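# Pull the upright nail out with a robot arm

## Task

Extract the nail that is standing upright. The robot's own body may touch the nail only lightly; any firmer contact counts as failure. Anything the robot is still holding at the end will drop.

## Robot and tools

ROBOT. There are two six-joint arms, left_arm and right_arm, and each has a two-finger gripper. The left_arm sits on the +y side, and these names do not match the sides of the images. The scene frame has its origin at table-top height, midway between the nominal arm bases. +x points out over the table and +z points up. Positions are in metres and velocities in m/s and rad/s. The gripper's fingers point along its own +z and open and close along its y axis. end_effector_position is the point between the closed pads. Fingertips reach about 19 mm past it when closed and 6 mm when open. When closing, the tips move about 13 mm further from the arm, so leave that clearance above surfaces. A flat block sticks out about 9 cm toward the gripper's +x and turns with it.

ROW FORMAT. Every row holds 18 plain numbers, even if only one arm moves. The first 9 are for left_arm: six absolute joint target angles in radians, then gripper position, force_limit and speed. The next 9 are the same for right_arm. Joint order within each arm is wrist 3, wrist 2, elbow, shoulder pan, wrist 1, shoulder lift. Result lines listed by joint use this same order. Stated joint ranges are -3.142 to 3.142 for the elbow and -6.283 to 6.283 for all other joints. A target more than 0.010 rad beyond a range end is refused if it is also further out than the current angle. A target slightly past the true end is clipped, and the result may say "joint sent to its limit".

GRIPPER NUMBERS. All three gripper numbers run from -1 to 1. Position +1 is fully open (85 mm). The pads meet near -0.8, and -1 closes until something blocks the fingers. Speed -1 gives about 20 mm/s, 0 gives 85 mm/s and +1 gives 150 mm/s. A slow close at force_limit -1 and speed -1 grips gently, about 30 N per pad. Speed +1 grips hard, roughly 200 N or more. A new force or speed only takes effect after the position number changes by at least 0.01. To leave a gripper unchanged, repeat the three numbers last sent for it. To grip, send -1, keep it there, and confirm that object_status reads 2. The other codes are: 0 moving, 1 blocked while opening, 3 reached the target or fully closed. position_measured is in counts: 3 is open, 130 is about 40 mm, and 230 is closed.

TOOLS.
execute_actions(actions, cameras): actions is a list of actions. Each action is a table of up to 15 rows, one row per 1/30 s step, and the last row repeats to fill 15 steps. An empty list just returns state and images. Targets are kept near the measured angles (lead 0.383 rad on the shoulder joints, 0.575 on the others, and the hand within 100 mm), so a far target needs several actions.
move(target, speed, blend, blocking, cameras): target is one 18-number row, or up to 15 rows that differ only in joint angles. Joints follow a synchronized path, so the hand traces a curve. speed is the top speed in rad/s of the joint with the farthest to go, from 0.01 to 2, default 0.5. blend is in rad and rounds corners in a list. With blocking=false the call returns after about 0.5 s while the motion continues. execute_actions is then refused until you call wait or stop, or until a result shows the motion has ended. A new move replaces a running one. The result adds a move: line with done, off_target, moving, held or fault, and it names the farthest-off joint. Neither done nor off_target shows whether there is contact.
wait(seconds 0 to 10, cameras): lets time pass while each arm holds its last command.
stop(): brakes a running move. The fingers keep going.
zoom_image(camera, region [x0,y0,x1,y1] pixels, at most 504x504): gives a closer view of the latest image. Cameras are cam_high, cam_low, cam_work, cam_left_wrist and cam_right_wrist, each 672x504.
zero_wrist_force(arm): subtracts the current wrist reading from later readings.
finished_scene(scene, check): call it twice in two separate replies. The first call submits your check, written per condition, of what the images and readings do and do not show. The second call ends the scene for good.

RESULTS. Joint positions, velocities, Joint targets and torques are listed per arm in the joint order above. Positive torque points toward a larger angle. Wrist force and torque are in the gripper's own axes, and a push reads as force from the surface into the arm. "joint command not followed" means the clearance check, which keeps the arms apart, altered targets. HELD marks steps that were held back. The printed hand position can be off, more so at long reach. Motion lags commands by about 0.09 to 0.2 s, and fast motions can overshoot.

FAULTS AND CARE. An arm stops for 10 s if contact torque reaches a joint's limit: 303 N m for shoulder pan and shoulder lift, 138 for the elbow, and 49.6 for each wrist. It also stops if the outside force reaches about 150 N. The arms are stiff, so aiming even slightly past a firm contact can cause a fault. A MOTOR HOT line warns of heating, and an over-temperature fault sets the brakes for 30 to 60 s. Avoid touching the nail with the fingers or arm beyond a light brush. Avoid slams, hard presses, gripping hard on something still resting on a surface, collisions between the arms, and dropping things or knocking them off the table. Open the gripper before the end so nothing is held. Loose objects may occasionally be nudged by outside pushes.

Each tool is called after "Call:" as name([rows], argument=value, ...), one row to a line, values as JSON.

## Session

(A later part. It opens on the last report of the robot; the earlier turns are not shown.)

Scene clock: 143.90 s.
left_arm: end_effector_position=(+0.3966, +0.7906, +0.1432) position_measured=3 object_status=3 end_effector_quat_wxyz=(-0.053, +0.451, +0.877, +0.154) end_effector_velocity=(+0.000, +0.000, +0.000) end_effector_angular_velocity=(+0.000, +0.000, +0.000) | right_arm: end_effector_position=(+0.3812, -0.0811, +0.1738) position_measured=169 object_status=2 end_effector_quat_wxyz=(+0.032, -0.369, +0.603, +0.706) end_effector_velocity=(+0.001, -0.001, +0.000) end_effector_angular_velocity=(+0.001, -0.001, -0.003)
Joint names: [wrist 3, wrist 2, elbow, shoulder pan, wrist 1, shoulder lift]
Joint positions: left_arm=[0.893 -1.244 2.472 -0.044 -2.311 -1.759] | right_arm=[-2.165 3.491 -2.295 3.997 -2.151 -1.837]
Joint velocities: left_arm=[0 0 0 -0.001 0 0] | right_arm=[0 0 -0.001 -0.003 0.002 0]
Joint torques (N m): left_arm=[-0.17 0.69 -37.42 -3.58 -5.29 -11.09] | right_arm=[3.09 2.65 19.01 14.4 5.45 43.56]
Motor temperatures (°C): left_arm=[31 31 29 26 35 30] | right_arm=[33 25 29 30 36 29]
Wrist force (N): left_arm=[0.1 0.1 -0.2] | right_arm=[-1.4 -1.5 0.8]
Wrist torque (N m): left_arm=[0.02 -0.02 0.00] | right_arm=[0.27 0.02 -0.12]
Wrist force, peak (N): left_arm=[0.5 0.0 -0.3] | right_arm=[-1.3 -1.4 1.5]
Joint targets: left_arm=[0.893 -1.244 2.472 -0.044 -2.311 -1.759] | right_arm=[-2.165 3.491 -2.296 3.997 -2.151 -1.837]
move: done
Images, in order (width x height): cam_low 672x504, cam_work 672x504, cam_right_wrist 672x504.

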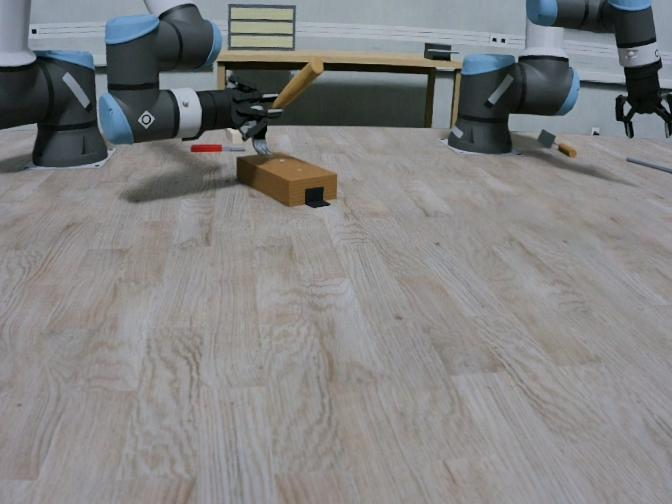

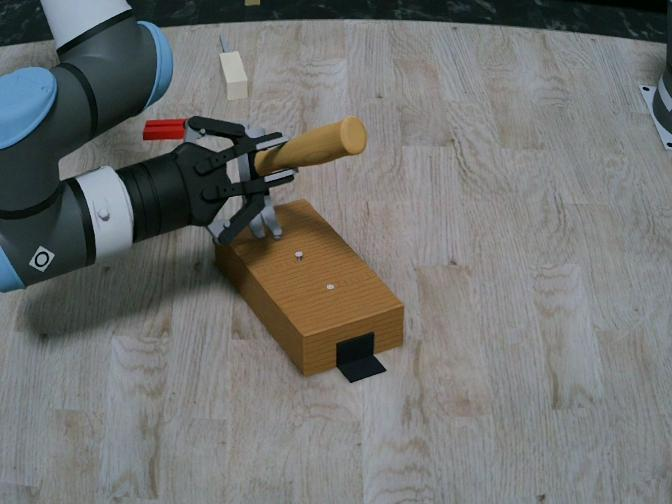

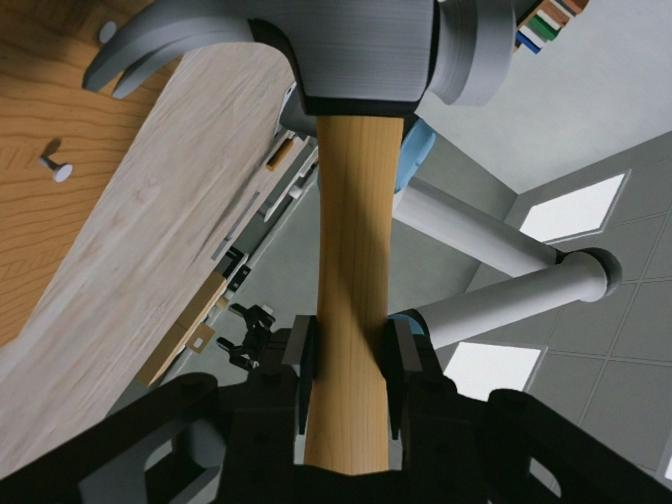

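Call:
move(target=[0.893,-1.244,2.472,-0.044,-2.311,-1.759,1,1,1,-2.1646,3.4987,-2.2665,4.0049,-2.1635,-1.8532,-1,1,0.7], speed=0.05, cameras=["cam_work","cam_low","cam_right_wrist"])

Call:
zoom_image(camera="cam_work", region=[220, 160, 340, 270])

Call:
zoom_image(camera="cam_low", region=[230, 80, 350, 200])

Scene clock: 145.73 s.
left_arm: end_effector_position=(+0.3966, +0.7906, +0.1432) position_measured=3 object_status=3 end_effector_quat_wxyz=(-0.053, +0.451, +0.877, +0.154) end_effector_velocity=(+0.000, +0.000, +0.000) end_effector_angular_velocity=(+0.001, +0.000, +0.000) | right_arm: end_effector_position=(+0.3894, -0.0659, +0.1752) position_measured=169 object_status=2 end_effector_quat_wxyz=(+0.032, -0.369, +0.603, +0.706) end_effector_velocity=(+0.002, +0.000, +0.000) end_effector_angular_velocity=(-0.001, +0.001, -0.003)
Joint names: [wrist 3, wrist 2, elbow, shoulder pan, wrist 1, shoulder lift]
Joint positions: left_arm=[0.893 -1.244 2.472 -0.044 -2.311 -1.759] | right_arm=[-2.165 3.499 -2.267 4.005 -2.163 -1.853]
Joint velocities: left_arm=[0 0.001 0 0.001 0 0] | right_arm=[0 0 0.001 -0.003 -0.001 -0.001]
Joint torques (N m): left_arm=[-0.09 0.72 -36.47 -5.06 -5.41 -12.48] | right_arm=[3.03 4.06 31.62 19.99 -2.39 42.64]
Motor temperatures (°C): left_arm=[31 31 29 26 35 30] | right_arm=[33 25 29 30 36 29]
Wrist force (N): left_arm=[0.3 -0.1 -0.2] | right_arm=[-1.1 -1.3 1.1]
Wrist torque (N m): left_arm=[-0.02 -0.05 -0.01] | right_arm=[0.30 -0.03 -0.12]
Wrist force, peak (N): left_arm=[0.4 -0.3 -0.1] | right_arm=[-1.8 -1.8 1.1]
Joint targets: left_arm=[0.893 -1.244 2.472 -0.044 -2.311 -1.759] | right_arm=[-2.165 3.499 -2.267 4.005 -2.164 -1.853]
move: done
Images, in order (width x height): cam_low 672x504, cam_work 672x504, cam_right_wrist 672x504.

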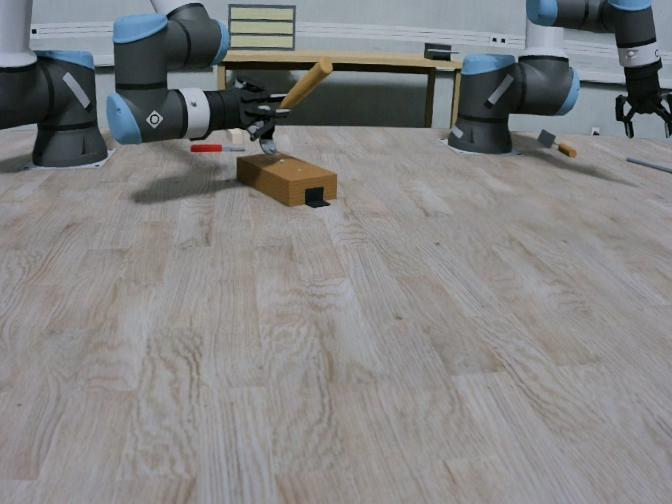

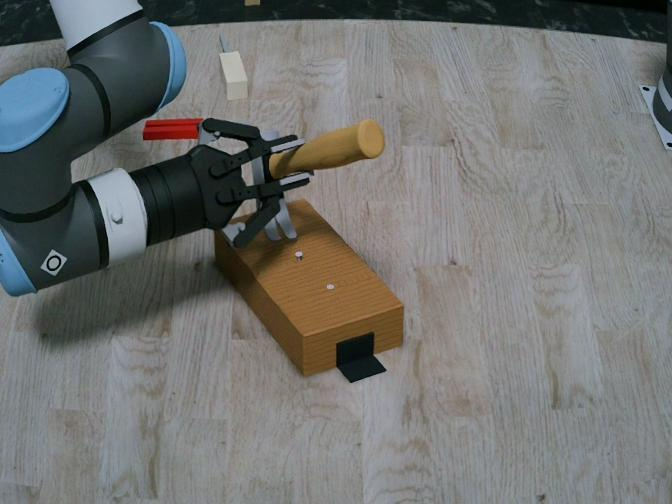

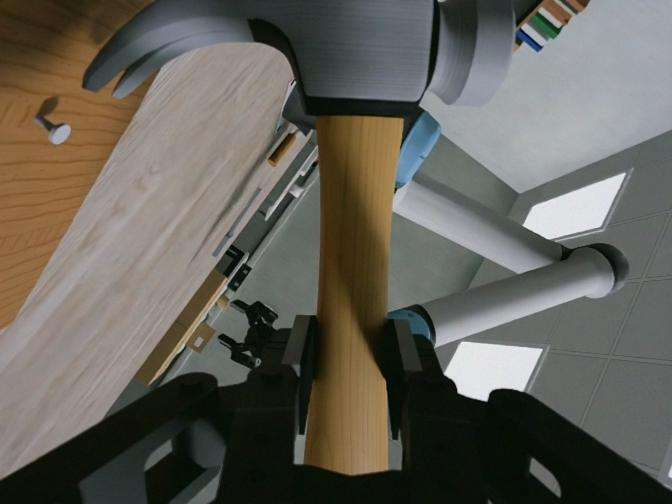

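Scaled by 4.200 from the camera's 672x504 image, which has a finer 960x720 frame.

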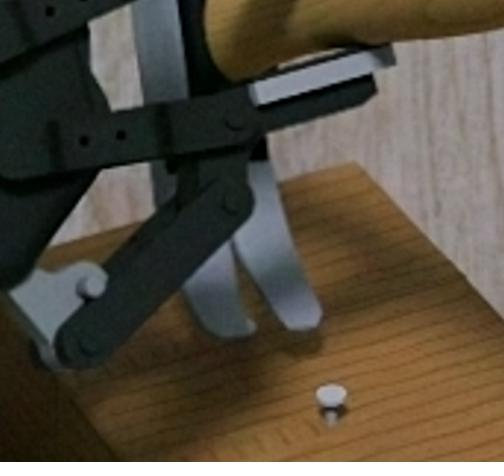

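Scaled by 4.200 from the camera's 672x504 image, which has a finer 960x720 frame.

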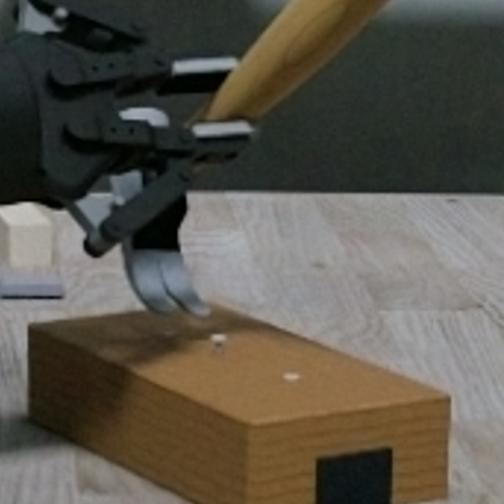

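Call:
move(target=[0.893,-1.244,2.472,-0.044,-2.311,-1.759,1,1,1,-2.1646,3.4987,-2.2690,4.0049,-2.1506,-1.8636,-1,1,0.7], speed=0.03, cameras=["cam_work","cam_low","cam_right_wrist"])

Call:
zoom_image(camera="cam_work", region=[220, 160, 340, 270])

Call:
zoom_image(camera="cam_low", region=[230, 80, 350, 200])

Scene clock: 146.97 s.
left_arm: end_effector_position=(+0.3966, +0.7906, +0.1432) position_measured=3 object_status=3 end_effector_quat_wxyz=(-0.053, +0.451, +0.877, +0.154) end_effector_velocity=(+0.000, +0.000, +0.000) end_effector_angular_velocity=(+0.001, +0.000, +0.000) | right_arm: end_effector_position=(+0.3894, -0.0659, +0.1694) position_measured=169 object_status=2 end_effector_quat_wxyz=(+0.032, -0.369, +0.603, +0.706) end_effector_velocity=(+0.000, +0.000, -0.001) end_effector_angular_velocity=(-0.001, +0.000, +0.000)
Joint names: [wrist 3, wrist 2, elbow, shoulder pan, wrist 1, shoulder lift]
Joint positions: left_arm=[0.893 -1.244 2.472 -0.044 -2.311 -1.759] | right_arm=[-2.165 3.499 -2.269 4.005 -2.151 -1.863]
Joint velocities: left_arm=[0 0.001 0 0 0 0.001] | right_arm=[-0.001 0 -0.001 0 0.001 -0.002]
Joint torques (N m): left_arm=[-0.23 1.04 -37.38 -8.15 -5.32 -16.05] | right_arm=[2.96 3.65 18.77 18.35 6.14 44.96]
Motor temperatures (°C): left_arm=[31 31 29 26 35 30] | right_arm=[33 25 29 30 36 29]
Wrist force (N): left_arm=[0.3 -0.1 -0.1] | right_arm=[-1.7 -1.3 0.6]
Wrist torque (N m): left_arm=[-0.01 -0.04 0.00] | right_arm=[0.30 0.07 -0.12]
Wrist force, peak (N): left_arm=[0.3 -0.3 -0.4] | right_arm=[-1.3 -1.8 1.0]
Joint targets: left_arm=[0.893 -1.244 2.472 -0.044 -2.311 -1.759] | right_arm=[-2.165 3.499 -2.269 4.005 -2.151 -1.864]
move: done
Images, in order (width x height): cam_low 672x504, cam_work 672x504, cam_right_wrist 672x504.

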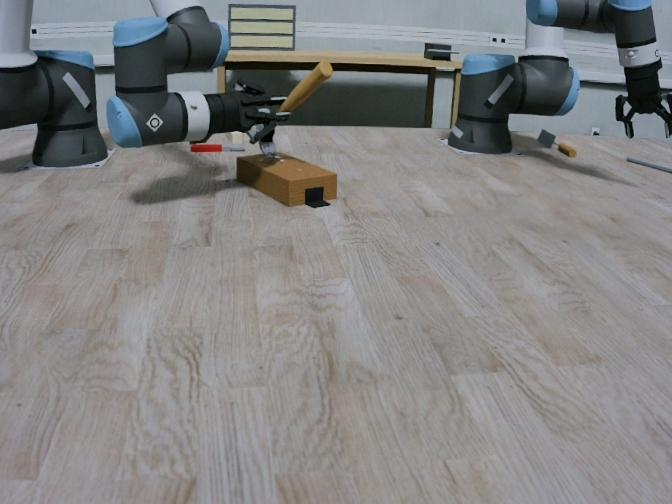

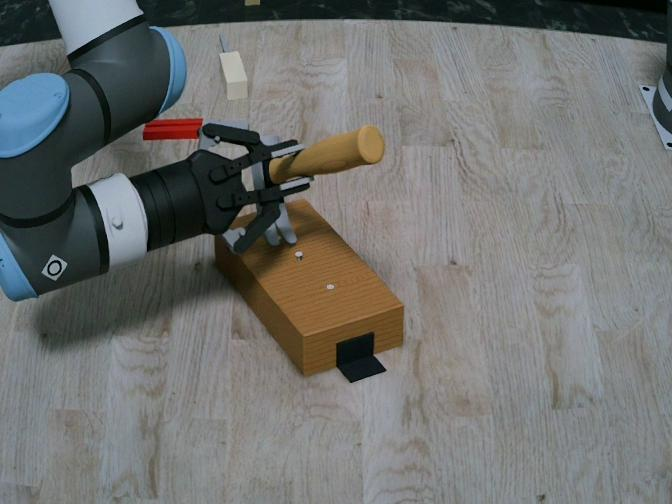

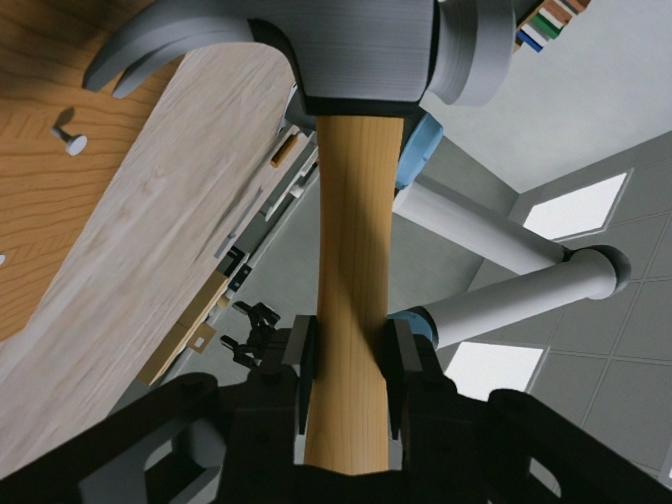

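Scaled by 4.200 from the camera's 672x504 image, which has a finer 960x720 frame.

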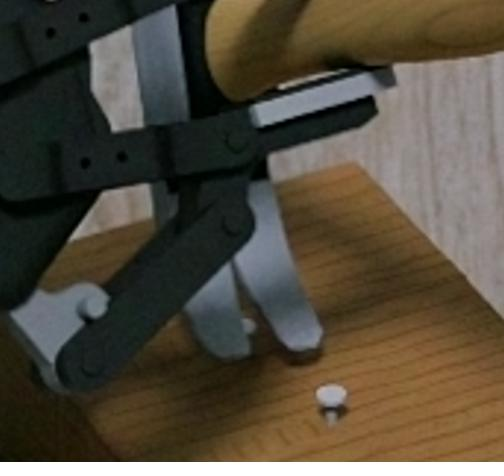

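Scaled by 4.200 from the camera's 672x504 image, which has a finer 960x720 frame.

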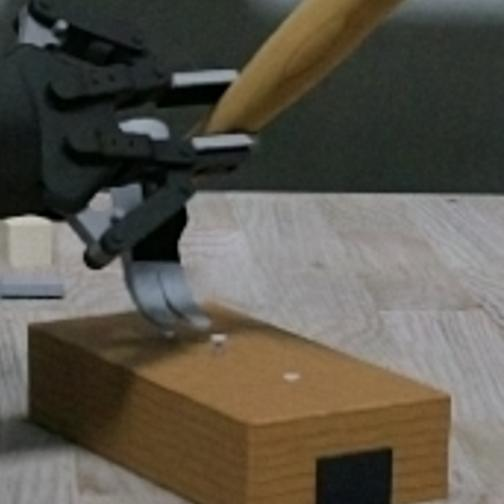

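Call:
move(target=[0.893,-1.244,2.472,-0.044,-2.311,-1.759,1,1,1,-2.1646,3.4987,-2.2706,4.0049,-2.1414,-1.8712,-1,1,0.7], speed=0.02, cameras=["cam_work","cam_low"])

Call:
zoom_image(camera="cam_work", region=[260, 210, 320, 270])

Call:
zoom_image(camera="cam_low", region=[250, 130, 310, 180])

Scene clock: 148.10 s.
left_arm: end_effector_position=(+0.3966, +0.7906, +0.1432) position_measured=3 object_status=3 end_effector_quat_wxyz=(-0.053, +0.451, +0.877, +0.154) end_effector_velocity=(+0.000, +0.001, +0.000) end_effector_angular_velocity=(+0.001, +0.000, +0.001) | right_arm: end_effector_position=(+0.3895, -0.0658, +0.1652) position_measured=169 object_status=2 end_effector_quat_wxyz=(+0.032, -0.369, +0.603, +0.706) end_effector_velocity=(+0.000, +0.000, -0.001) end_effector_angular_velocity=(+0.000, +0.000, +0.000)
Joint names: [wrist 3, wrist 2, elbow, shoulder pan, wrist 1, shoulder lift]
Joint positions: left_arm=[0.893 -1.244 2.472 -0.044 -2.311 -1.759] | right_arm=[-2.165 3.499 -2.271 4.005 -2.142 -1.871]
Joint velocities: left_arm=[0 0.001 0 0.001 0 0] | right_arm=[0 0 0 0 0.003 -0.002]
Joint torques (N m): left_arm=[-0.5 0.28 -37.75 -3.62 -5.38 -14.01] | right_arm=[2.96 3.58 18.33 18.89 5.42 44.64]
Motor temperatures (°C): left_arm=[31 31 29 26 35 30] | right_arm=[33 25 29 30 36 29]
Wrist force (N): left_arm=[-0.1 0.4 -0.1] | right_arm=[-0.9 -1.4 1.0]
Wrist torque (N m): left_arm=[0.07 0.02 0.00] | right_arm=[0.27 -0.04 -0.12]
Wrist force, peak (N): left_arm=[0.4 -0.4 0.0] | right_arm=[-1.3 -1.7 1.1]
Joint targets: left_arm=[0.893 -1.244 2.472 -0.044 -2.311 -1.759] | right_arm=[-2.165 3.499 -2.271 4.005 -2.141 -1.871]
move: done
Images, in order (width x height): cam_low 672x504, cam_work 672x504.

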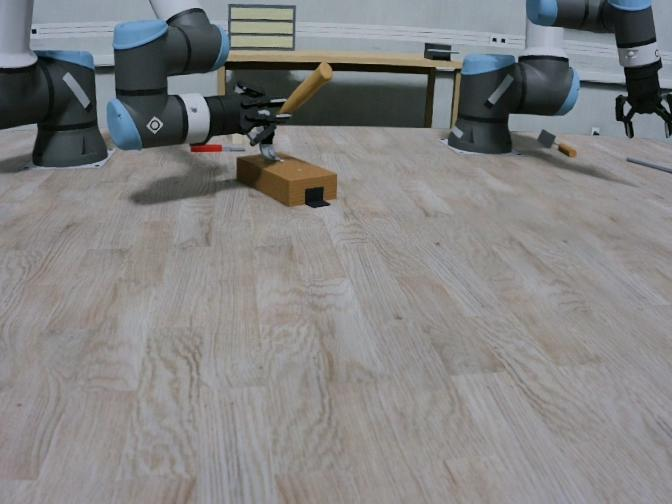

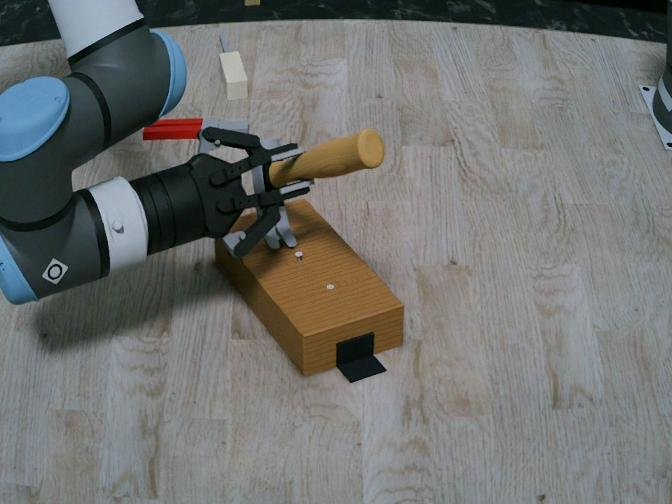

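Scaled by 8.400 from the camera's 672x504 image, which has a finer 960x720 frame.

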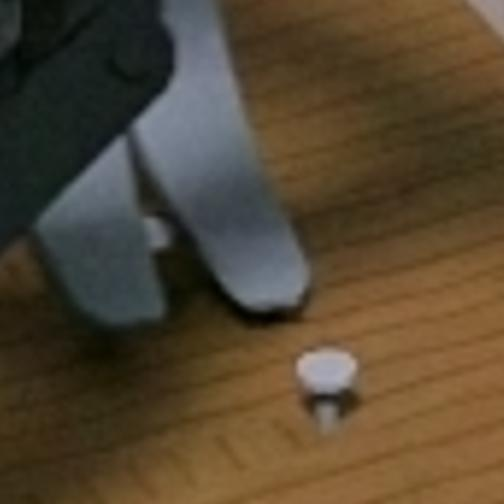

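Scaled by 8.400 from the camera's 672x504 image, which has a finer 960x720 frame.

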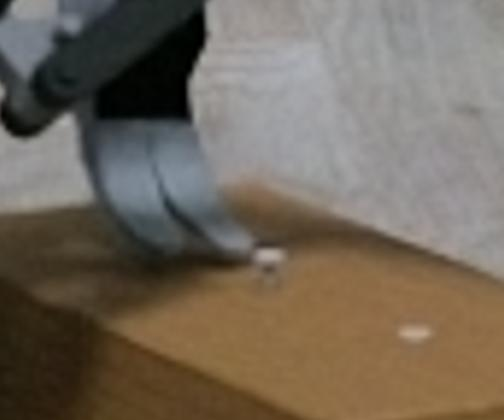

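Call:
move(target=[0.893,-1.244,2.472,-0.044,-2.311,-1.759,1,1,1,-2.1646,3.5036,-2.2716,4.0098,-2.1349,-1.8767,-1,1,0.7], speed=0.02, cameras=["cam_work","cam_low"])

Call:
zoom_image(camera="cam_work", region=[260, 210, 320, 270])

Call:
zoom_image(camera="cam_low", region=[250, 130, 310, 180])

Scene clock: 149.23 s.
left_arm: end_effector_position=(+0.3966, +0.7906, +0.1432) position_measured=3 object_status=3 end_effector_quat_wxyz=(-0.053, +0.451, +0.877, +0.154) end_effector_velocity=(+0.000, +0.000, +0.000) end_effector_angular_velocity=(+0.001, +0.000, -0.001) | right_arm: end_effector_position=(+0.3883, -0.0636, +0.1621) position_measured=169 object_status=2 end_effector_quat_wxyz=(+0.032, -0.369, +0.603, +0.706) end_effector_velocity=(+0.001, +0.000, -0.001) end_effector_angular_velocity=(+0.000, +0.000, -0.002)
Joint names: [wrist 3, wrist 2, elbow, shoulder pan, wrist 1, shoulder lift]
Joint positions: left_arm=[0.893 -1.244 2.472 -0.044 -2.311 -1.759] | right_arm=[-2.165 3.504 -2.272 4.01 -2.135 -1.877]
Joint velocities: left_arm=[0 0.001 0 -0.001 0 0] | right_arm=[0 0.001 0 -0.001 0.003 -0.002]
Joint torques (N m): left_arm=[-0.27 0.23 -37.74 -5.71 -5.31 -16.15] | right_arm=[2.94 4.08 17.81 20.79 5.63 45.66]
Motor temperatures (°C): left_arm=[31 31 29 26 35 30] | right_arm=[33 25 29 30 36 29]
Wrist force (N): left_arm=[0.1 0.0 -0.1] | right_arm=[-0.8 -1.5 0.6]
Wrist torque (N m): left_arm=[0.00 -0.01 -0.01] | right_arm=[0.25 -0.05 -0.12]
Wrist force, peak (N): left_arm=[0.3 -0.1 -0.4] | right_arm=[-1.4 -1.6 1.1]
Joint targets: left_arm=[0.893 -1.244 2.472 -0.044 -2.311 -1.759] | right_arm=[-2.165 3.504 -2.272 4.010 -2.135 -1.877]
move: done
Images, in order (width x height): cam_low 672x504, cam_work 672x504.

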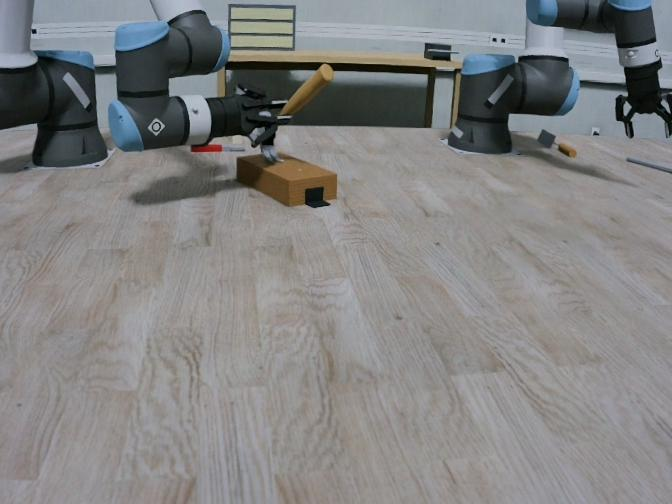

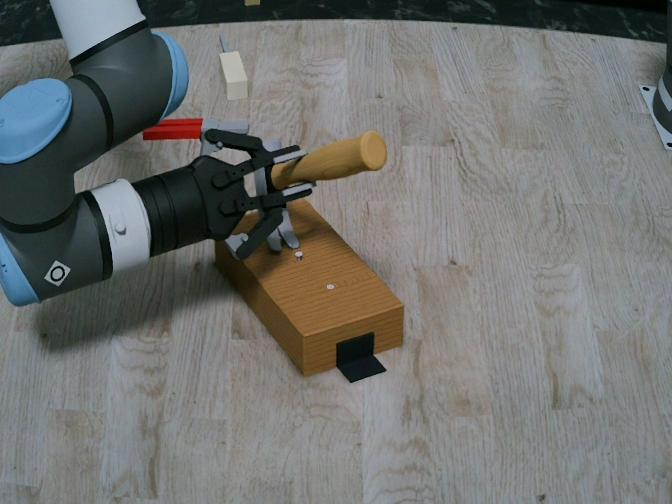

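Scaled by 8.400 from the camera's 672x504 image, which has a finer 960x720 frame.

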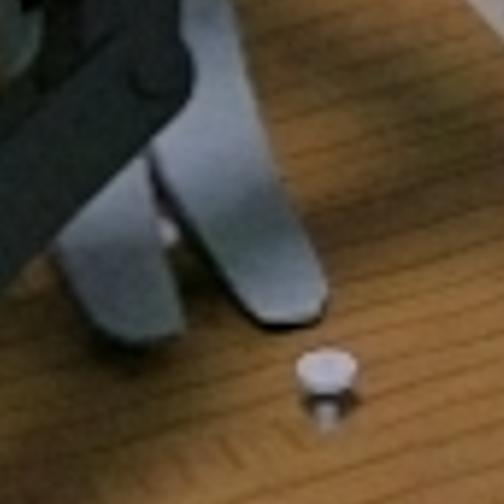

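Scaled by 8.400 from the camera's 672x504 image, which has a finer 960x720 frame.

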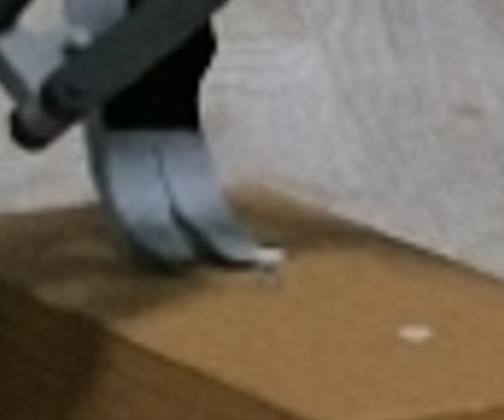

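Call:
move(target=[0.893,-1.244,2.472,-0.044,-2.311,-1.759,1,1,1,-2.1646,3.4934,-2.2389,3.9996,-2.1456,-1.8987,-1,1,0.7], speed=0.03, cameras=["cam_work","cam_low"])

Call:
zoom_image(camera="cam_work", region=[260, 210, 320, 270])

Call:
zoom_image(camera="cam_low", region=[250, 130, 310, 180])

Scene clock: 151.10 s.
left_arm: end_effector_position=(+0.3966, +0.7906, +0.1432) position_measured=3 object_status=3 end_effector_quat_wxyz=(-0.053, +0.451, +0.877, +0.154) end_effector_velocity=(-0.001, +0.000, +0.000) end_effector_angular_velocity=(+0.000, +0.001, -0.001) | right_arm: end_effector_position=(+0.4026, -0.0546, +0.1612) position_measured=169 object_status=2 end_effector_quat_wxyz=(+0.032, -0.369, +0.603, +0.706) end_effector_velocity=(+0.002, +0.000, +0.000) end_effector_angular_velocity=(+0.000, +0.000, -0.002)
Joint names: [wrist 3, wrist 2, elbow, shoulder pan, wrist 1, shoulder lift]
Joint positions: left_arm=[0.893 -1.244 2.472 -0.044 -2.311 -1.759] | right_arm=[-2.165 3.493 -2.239 4 -2.146 -1.899]
Joint velocities: left_arm=[0 0 0.001 -0.001 0 -0.001] | right_arm=[0.001 0 0.001 -0.002 0 -0.001]
Joint torques (N m): left_arm=[-0.07 0.98 -37.82 -6.38 -5.5 -13.97] | right_arm=[2.95 -2.91 32.08 -16.07 -2.71 48.15]
Motor temperatures (°C): left_arm=[31 31 29 26 35 30] | right_arm=[33 25 29 30 36 29]
Wrist force (N): left_arm=[0.1 -0.1 -0.1] | right_arm=[-1.3 -1.5 1.3]
Wrist torque (N m): left_arm=[-0.01 -0.02 0.00] | right_arm=[0.27 0.03 -0.14]
Wrist force, peak (N): left_arm=[-0.3 -0.4 -0.3] | right_arm=[-1.5 -1.4 1.4]
Joint targets: left_arm=[0.893 -1.244 2.472 -0.044 -2.311 -1.759] | right_arm=[-2.165 3.493 -2.239 4.000 -2.146 -1.899]
move: done
Images, in order (width x height): cam_low 672x504, cam_work 672x504.

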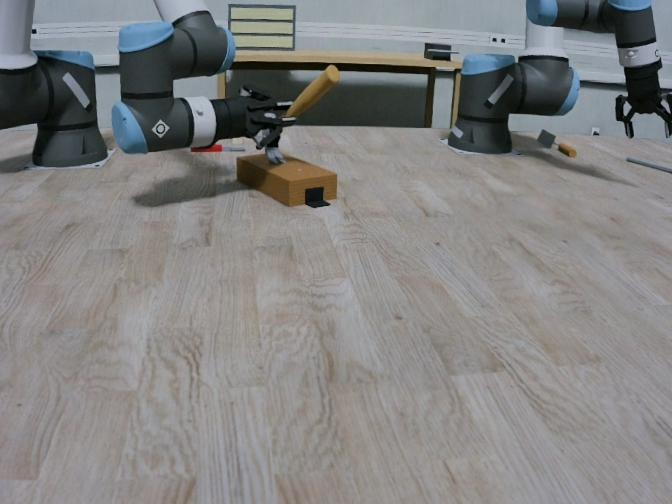

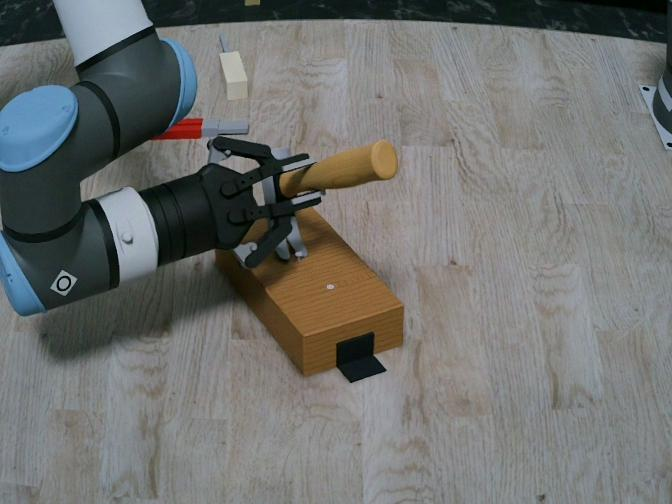

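Scaled by 8.400 from the camera's 672x504 image, which has a finer 960x720 frame.

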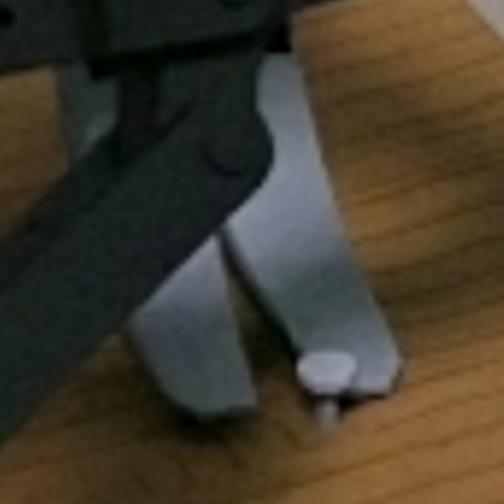

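Scaled by 8.400 from the camera's 672x504 image, which has a finer 960x720 frame.

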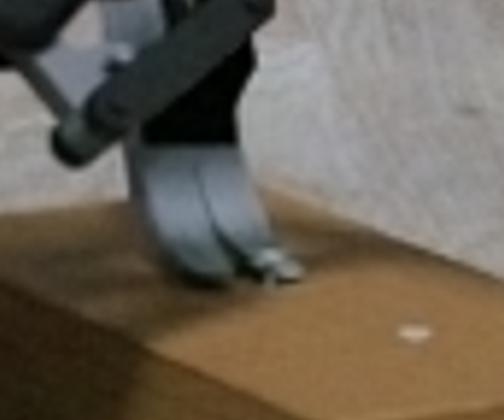

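Call:
move(target=[0.893,-1.244,2.472,-0.044,-2.311,-1.759,1,1,1,-2.1646,3.5011,-2.2425,4.0073,-2.1442,-1.8965,-1,1,0.7], speed=0.02, cameras=["cam_work","cam_low"])

Call:
zoom_image(camera="cam_work", region=[260, 210, 320, 270])

Call:
zoom_image(camera="cam_low", region=[250, 130, 310, 180])

Scene clock: 152.73 s.
left_arm: end_effector_position=(+0.3966, +0.7906, +0.1432) position_measured=3 object_status=3 end_effector_quat_wxyz=(-0.053, +0.451, +0.877, +0.154) end_effector_velocity=(+0.000, +0.000, +0.000) end_effector_angular_velocity=(+0.000, +0.001, -0.001) | right_arm: end_effector_position=(+0.3994, -0.0526, +0.1612) position_measured=169 object_status=2 end_effector_quat_wxyz=(+0.032, -0.369, +0.603, +0.706) end_effector_velocity=(-0.001, +0.001, +0.000) end_effector_angular_velocity=(+0.000, +0.000, +0.000)
Joint names: [wrist 3, wrist 2, elbow, shoulder pan, wrist 1, shoulder lift]
Joint positions: left_arm=[0.893 -1.244 2.472 -0.044 -2.311 -1.759] | right_arm=[-2.165 3.501 -2.242 4.007 -2.144 -1.897]
Joint velocities: left_arm=[0 0 -0.001 -0.001 0 0.001] | right_arm=[0 0.002 -0.001 0.002 0 0.001]
Joint torques (N m): left_arm=[-0.16 0.98 -38.47 -6 -5.4 -13.38] | right_arm=[2.81 4.19 18.56 20.17 5.25 74.06]
Motor temperatures (°C): left_arm=[31 31 29 26 35 30] | right_arm=[33 25 29 30 36 29]
Wrist force (N): left_arm=[0.4 -0.1 -0.3] | right_arm=[-1.0 -1.2 1.3]
Wrist torque (N m): left_arm=[-0.02 -0.06 0.00] | right_arm=[0.31 -0.01 -0.14]
Wrist force, peak (N): left_arm=[0.4 -0.1 -0.5] | right_arm=[-1.4 -1.5 1.5]
Joint targets: left_arm=[0.893 -1.244 2.472 -0.044 -2.311 -1.759] | right_arm=[-2.165 3.501 -2.243 4.007 -2.144 -1.897]
move: done
Images, in order (width x height): cam_low 672x504, cam_work 672x504.

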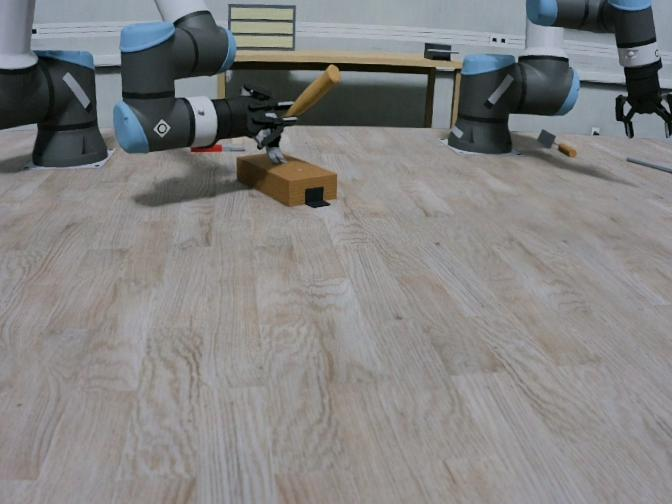

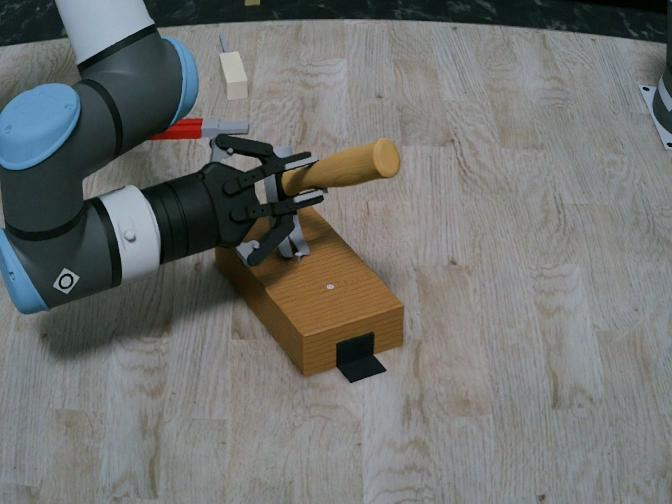

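Scaled by 8.400 from the camera's 672x504 image, which has a finer 960x720 frame.

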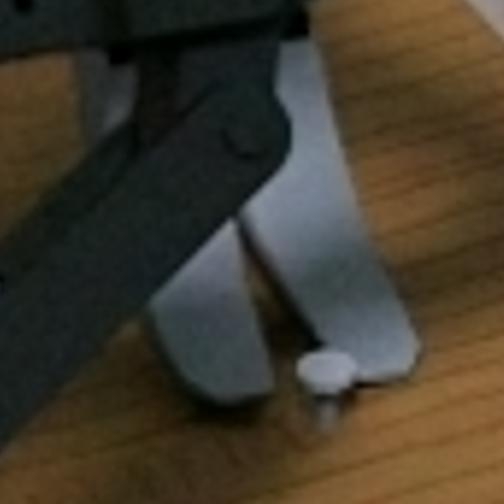

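Scaled by 8.400 from the camera's 672x504 image, which has a finer 960x720 frame.

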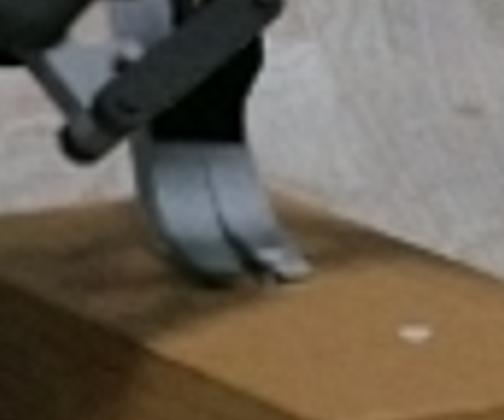

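Call:
move(target=[0.893,-1.244,2.472,-0.044,-2.311,-1.759,1,1,1,-2.1646,3.4931,-2.2190,3.9993,-2.1533,-1.9109,-1,1,0.7], speed=0.02, cameras=["cam_work","cam_low"])

Call:
zoom_image(camera="cam_work", region=[260, 210, 320, 270])

Call:
zoom_image(camera="cam_low", region=[250, 130, 310, 180])

Scene clock: 154.67 s.
left_arm: end_effector_position=(+0.3966, +0.7906, +0.1432) position_measured=3 object_status=3 end_effector_quat_wxyz=(-0.053, +0.451, +0.877, +0.154) end_effector_velocity=(+0.000, +0.000, +0.001) end_effector_angular_velocity=(+0.000, -0.001, +0.000) | right_arm: end_effector_position=(+0.4097, -0.0467, +0.1612) position_measured=169 object_status=2 end_effector_quat_wxyz=(+0.032, -0.369, +0.603, +0.706) end_effector_velocity=(+0.001, +0.000, +0.000) end_effector_angular_velocity=(+0.000, +0.000, -0.001)
Joint names: [wrist 3, wrist 2, elbow, shoulder pan, wrist 1, shoulder lift]
Joint positions: left_arm=[0.893 -1.244 2.472 -0.044 -2.311 -1.759] | right_arm=[-2.165 3.493 -2.219 3.999 -2.153 -1.911]
Joint velocities: left_arm=[0 0 0 0 0 -0.001] | right_arm=[0 -0.001 0.001 -0.002 -0.001 0]
Joint torques (N m): left_arm=[0.01 0.73 -37.15 -6.49 -5.58 -13.48] | right_arm=[2.66 -3.08 31.45 -17.32 -2.95 51.38]
Motor temperatures (°C): left_arm=[31 31 29 26 35 30] | right_arm=[33 25 29 30 36 29]
Wrist force (N): left_arm=[0.3 0.0 -0.2] | right_arm=[-0.7 -1.2 1.1]
Wrist torque (N m): left_arm=[0.01 -0.05 0.00] | right_arm=[0.32 -0.08 -0.15]
Wrist force, peak (N): left_arm=[0.4 -0.3 -0.5] | right_arm=[-1.5 -1.5 1.8]
Joint targets: left_arm=[0.893 -1.244 2.472 -0.044 -2.311 -1.759] | right_arm=[-2.165 3.493 -2.219 3.999 -2.153 -1.911]
move: done
Images, in order (width x height): cam_low 672x504, cam_work 672x504.

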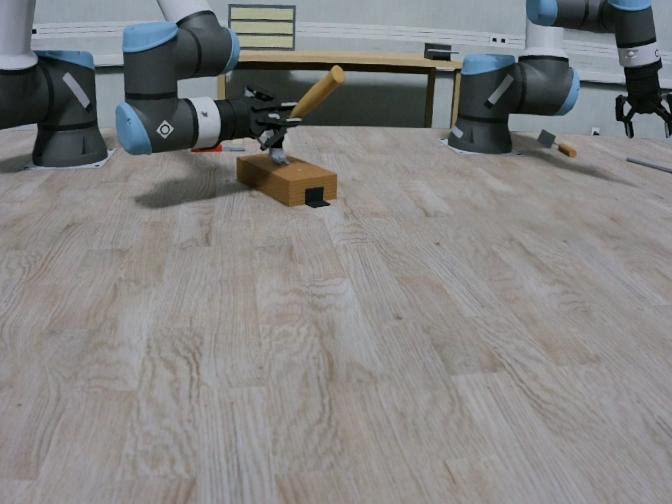

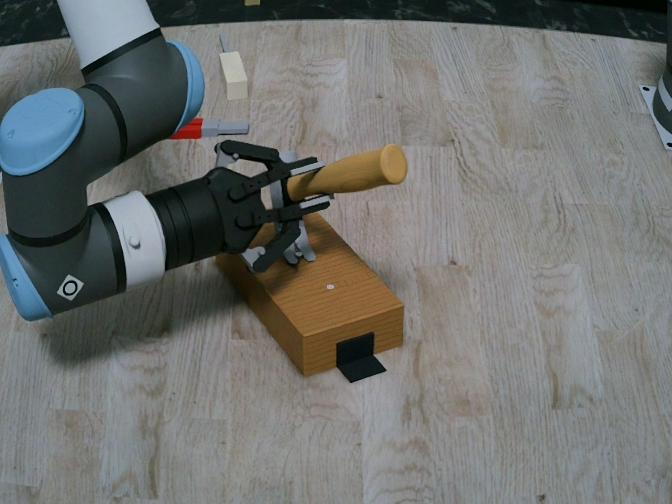

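Scaled by 8.400 from the camera's 672x504 image, which has a finer 960x720 frame.

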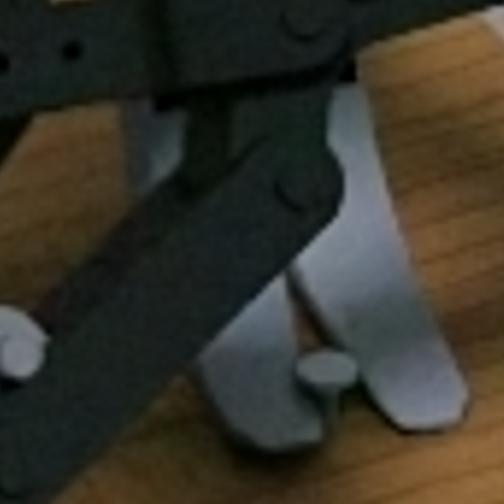

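Scaled by 8.400 from the camera's 672x504 image, which has a finer 960x720 frame.

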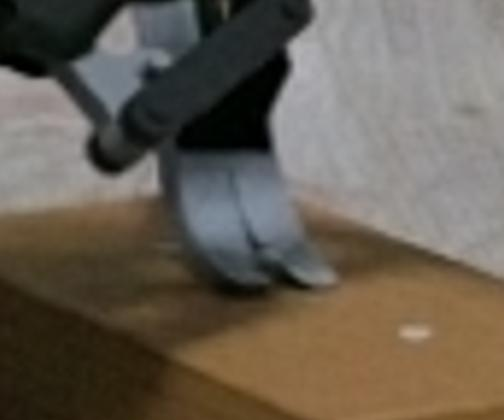

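Call:
move(target=[0.893,-1.244,2.472,-0.044,-2.311,-1.759,1,1,1,-2.1646,3.4795,-2.1896,3.9857,-2.1651,-1.9285,-1,1,0.7], speed=0.02, cameras=["cam_work","cam_low"])

Call:
zoom_image(camera="cam_work", region=[260, 210, 320, 270])

Call:
zoom_image(camera="cam_low", region=[250, 130, 310, 180])

Scene clock: 157.03 s.
left_arm: end_effector_position=(+0.3966, +0.7906, +0.1432) position_measured=3 object_status=3 end_effector_quat_wxyz=(-0.053, +0.451, +0.877, +0.154) end_effector_velocity=(+0.000, +0.000, +0.001) end_effector_angular_velocity=(+0.001, -0.002, +0.000) | right_arm: end_effector_position=(+0.4238, -0.0414, +0.1611) position_measured=169 object_status=2 end_effector_quat_wxyz=(+0.031, -0.369, +0.603, +0.706) end_effector_velocity=(+0.001, +0.001, +0.000) end_effector_angular_velocity=(+0.001, -0.001, +0.000)
Joint names: [wrist 3, wrist 2, elbow, shoulder pan, wrist 1, shoulder lift]
Joint positions: left_arm=[0.893 -1.244 2.472 -0.044 -2.311 -1.759] | right_arm=[-2.165 3.479 -2.19 3.986 -2.165 -1.929]
Joint velocities: left_arm=[0 0.001 0 0 0 -0.002] | right_arm=[0 0 0.002 0 0 -0.001]
Joint torques (N m): left_arm=[0.24 0.44 -38.34 -7.77 -4.69 -12.76] | right_arm=[1.59 14.98 97.53 -32.86 14.24 108.68]
Motor temperatures (°C): left_arm=[31 31 29 26 35 30] | right_arm=[33 25 29 30 36 29]
Wrist force (N): left_arm=[0.2 0.2 -0.3] | right_arm=[89.5 -35.4 -5.7]
Wrist torque (N m): left_arm=[0.04 -0.03 -0.01] | right_arm=[0.82 1.81 1.55]
Wrist force, peak (N): left_arm=[0.1 0.0 -0.4] | right_arm=[89.5 -35.4 -5.7]
Joint targets: left_arm=[0.893 -1.244 2.472 -0.044 -2.311 -1.759] | right_arm=[-2.165 3.479 -2.190 3.986 -2.165 -1.929]
move: done
Images, in order (width x height): cam_low 672x504, cam_work 672x504.

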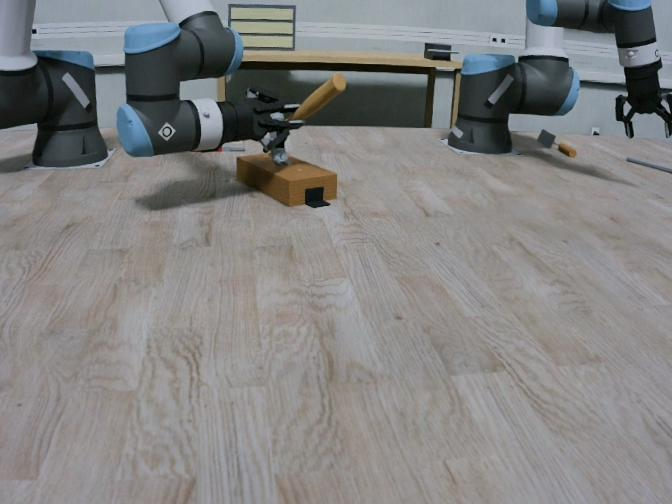

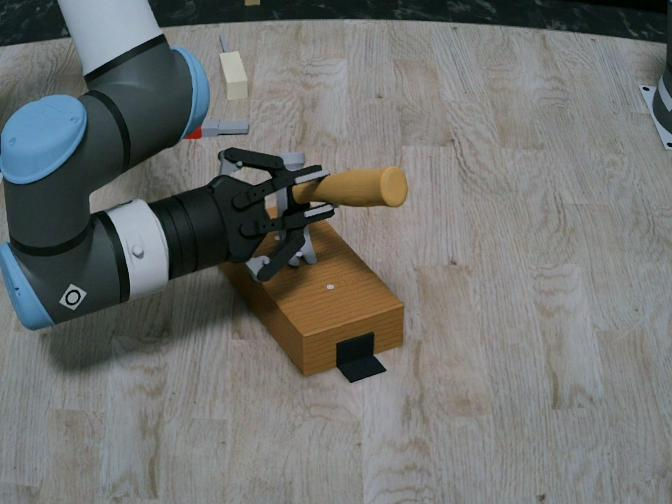

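Scaled by 8.400 from the camera's 672x504 image, which has a finer 960x720 frame.

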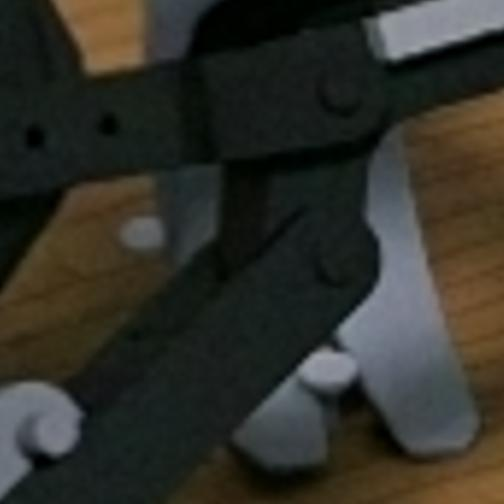

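Scaled by 8.400 from the camera's 672x504 image, which has a finer 960x720 frame.

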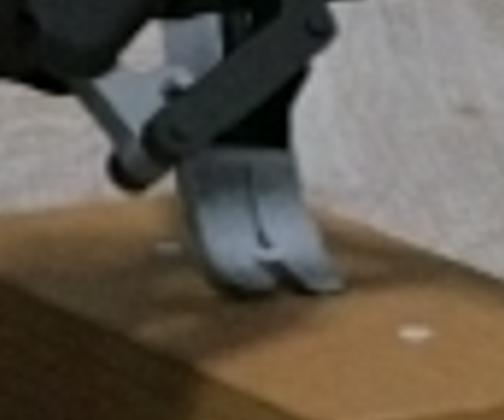

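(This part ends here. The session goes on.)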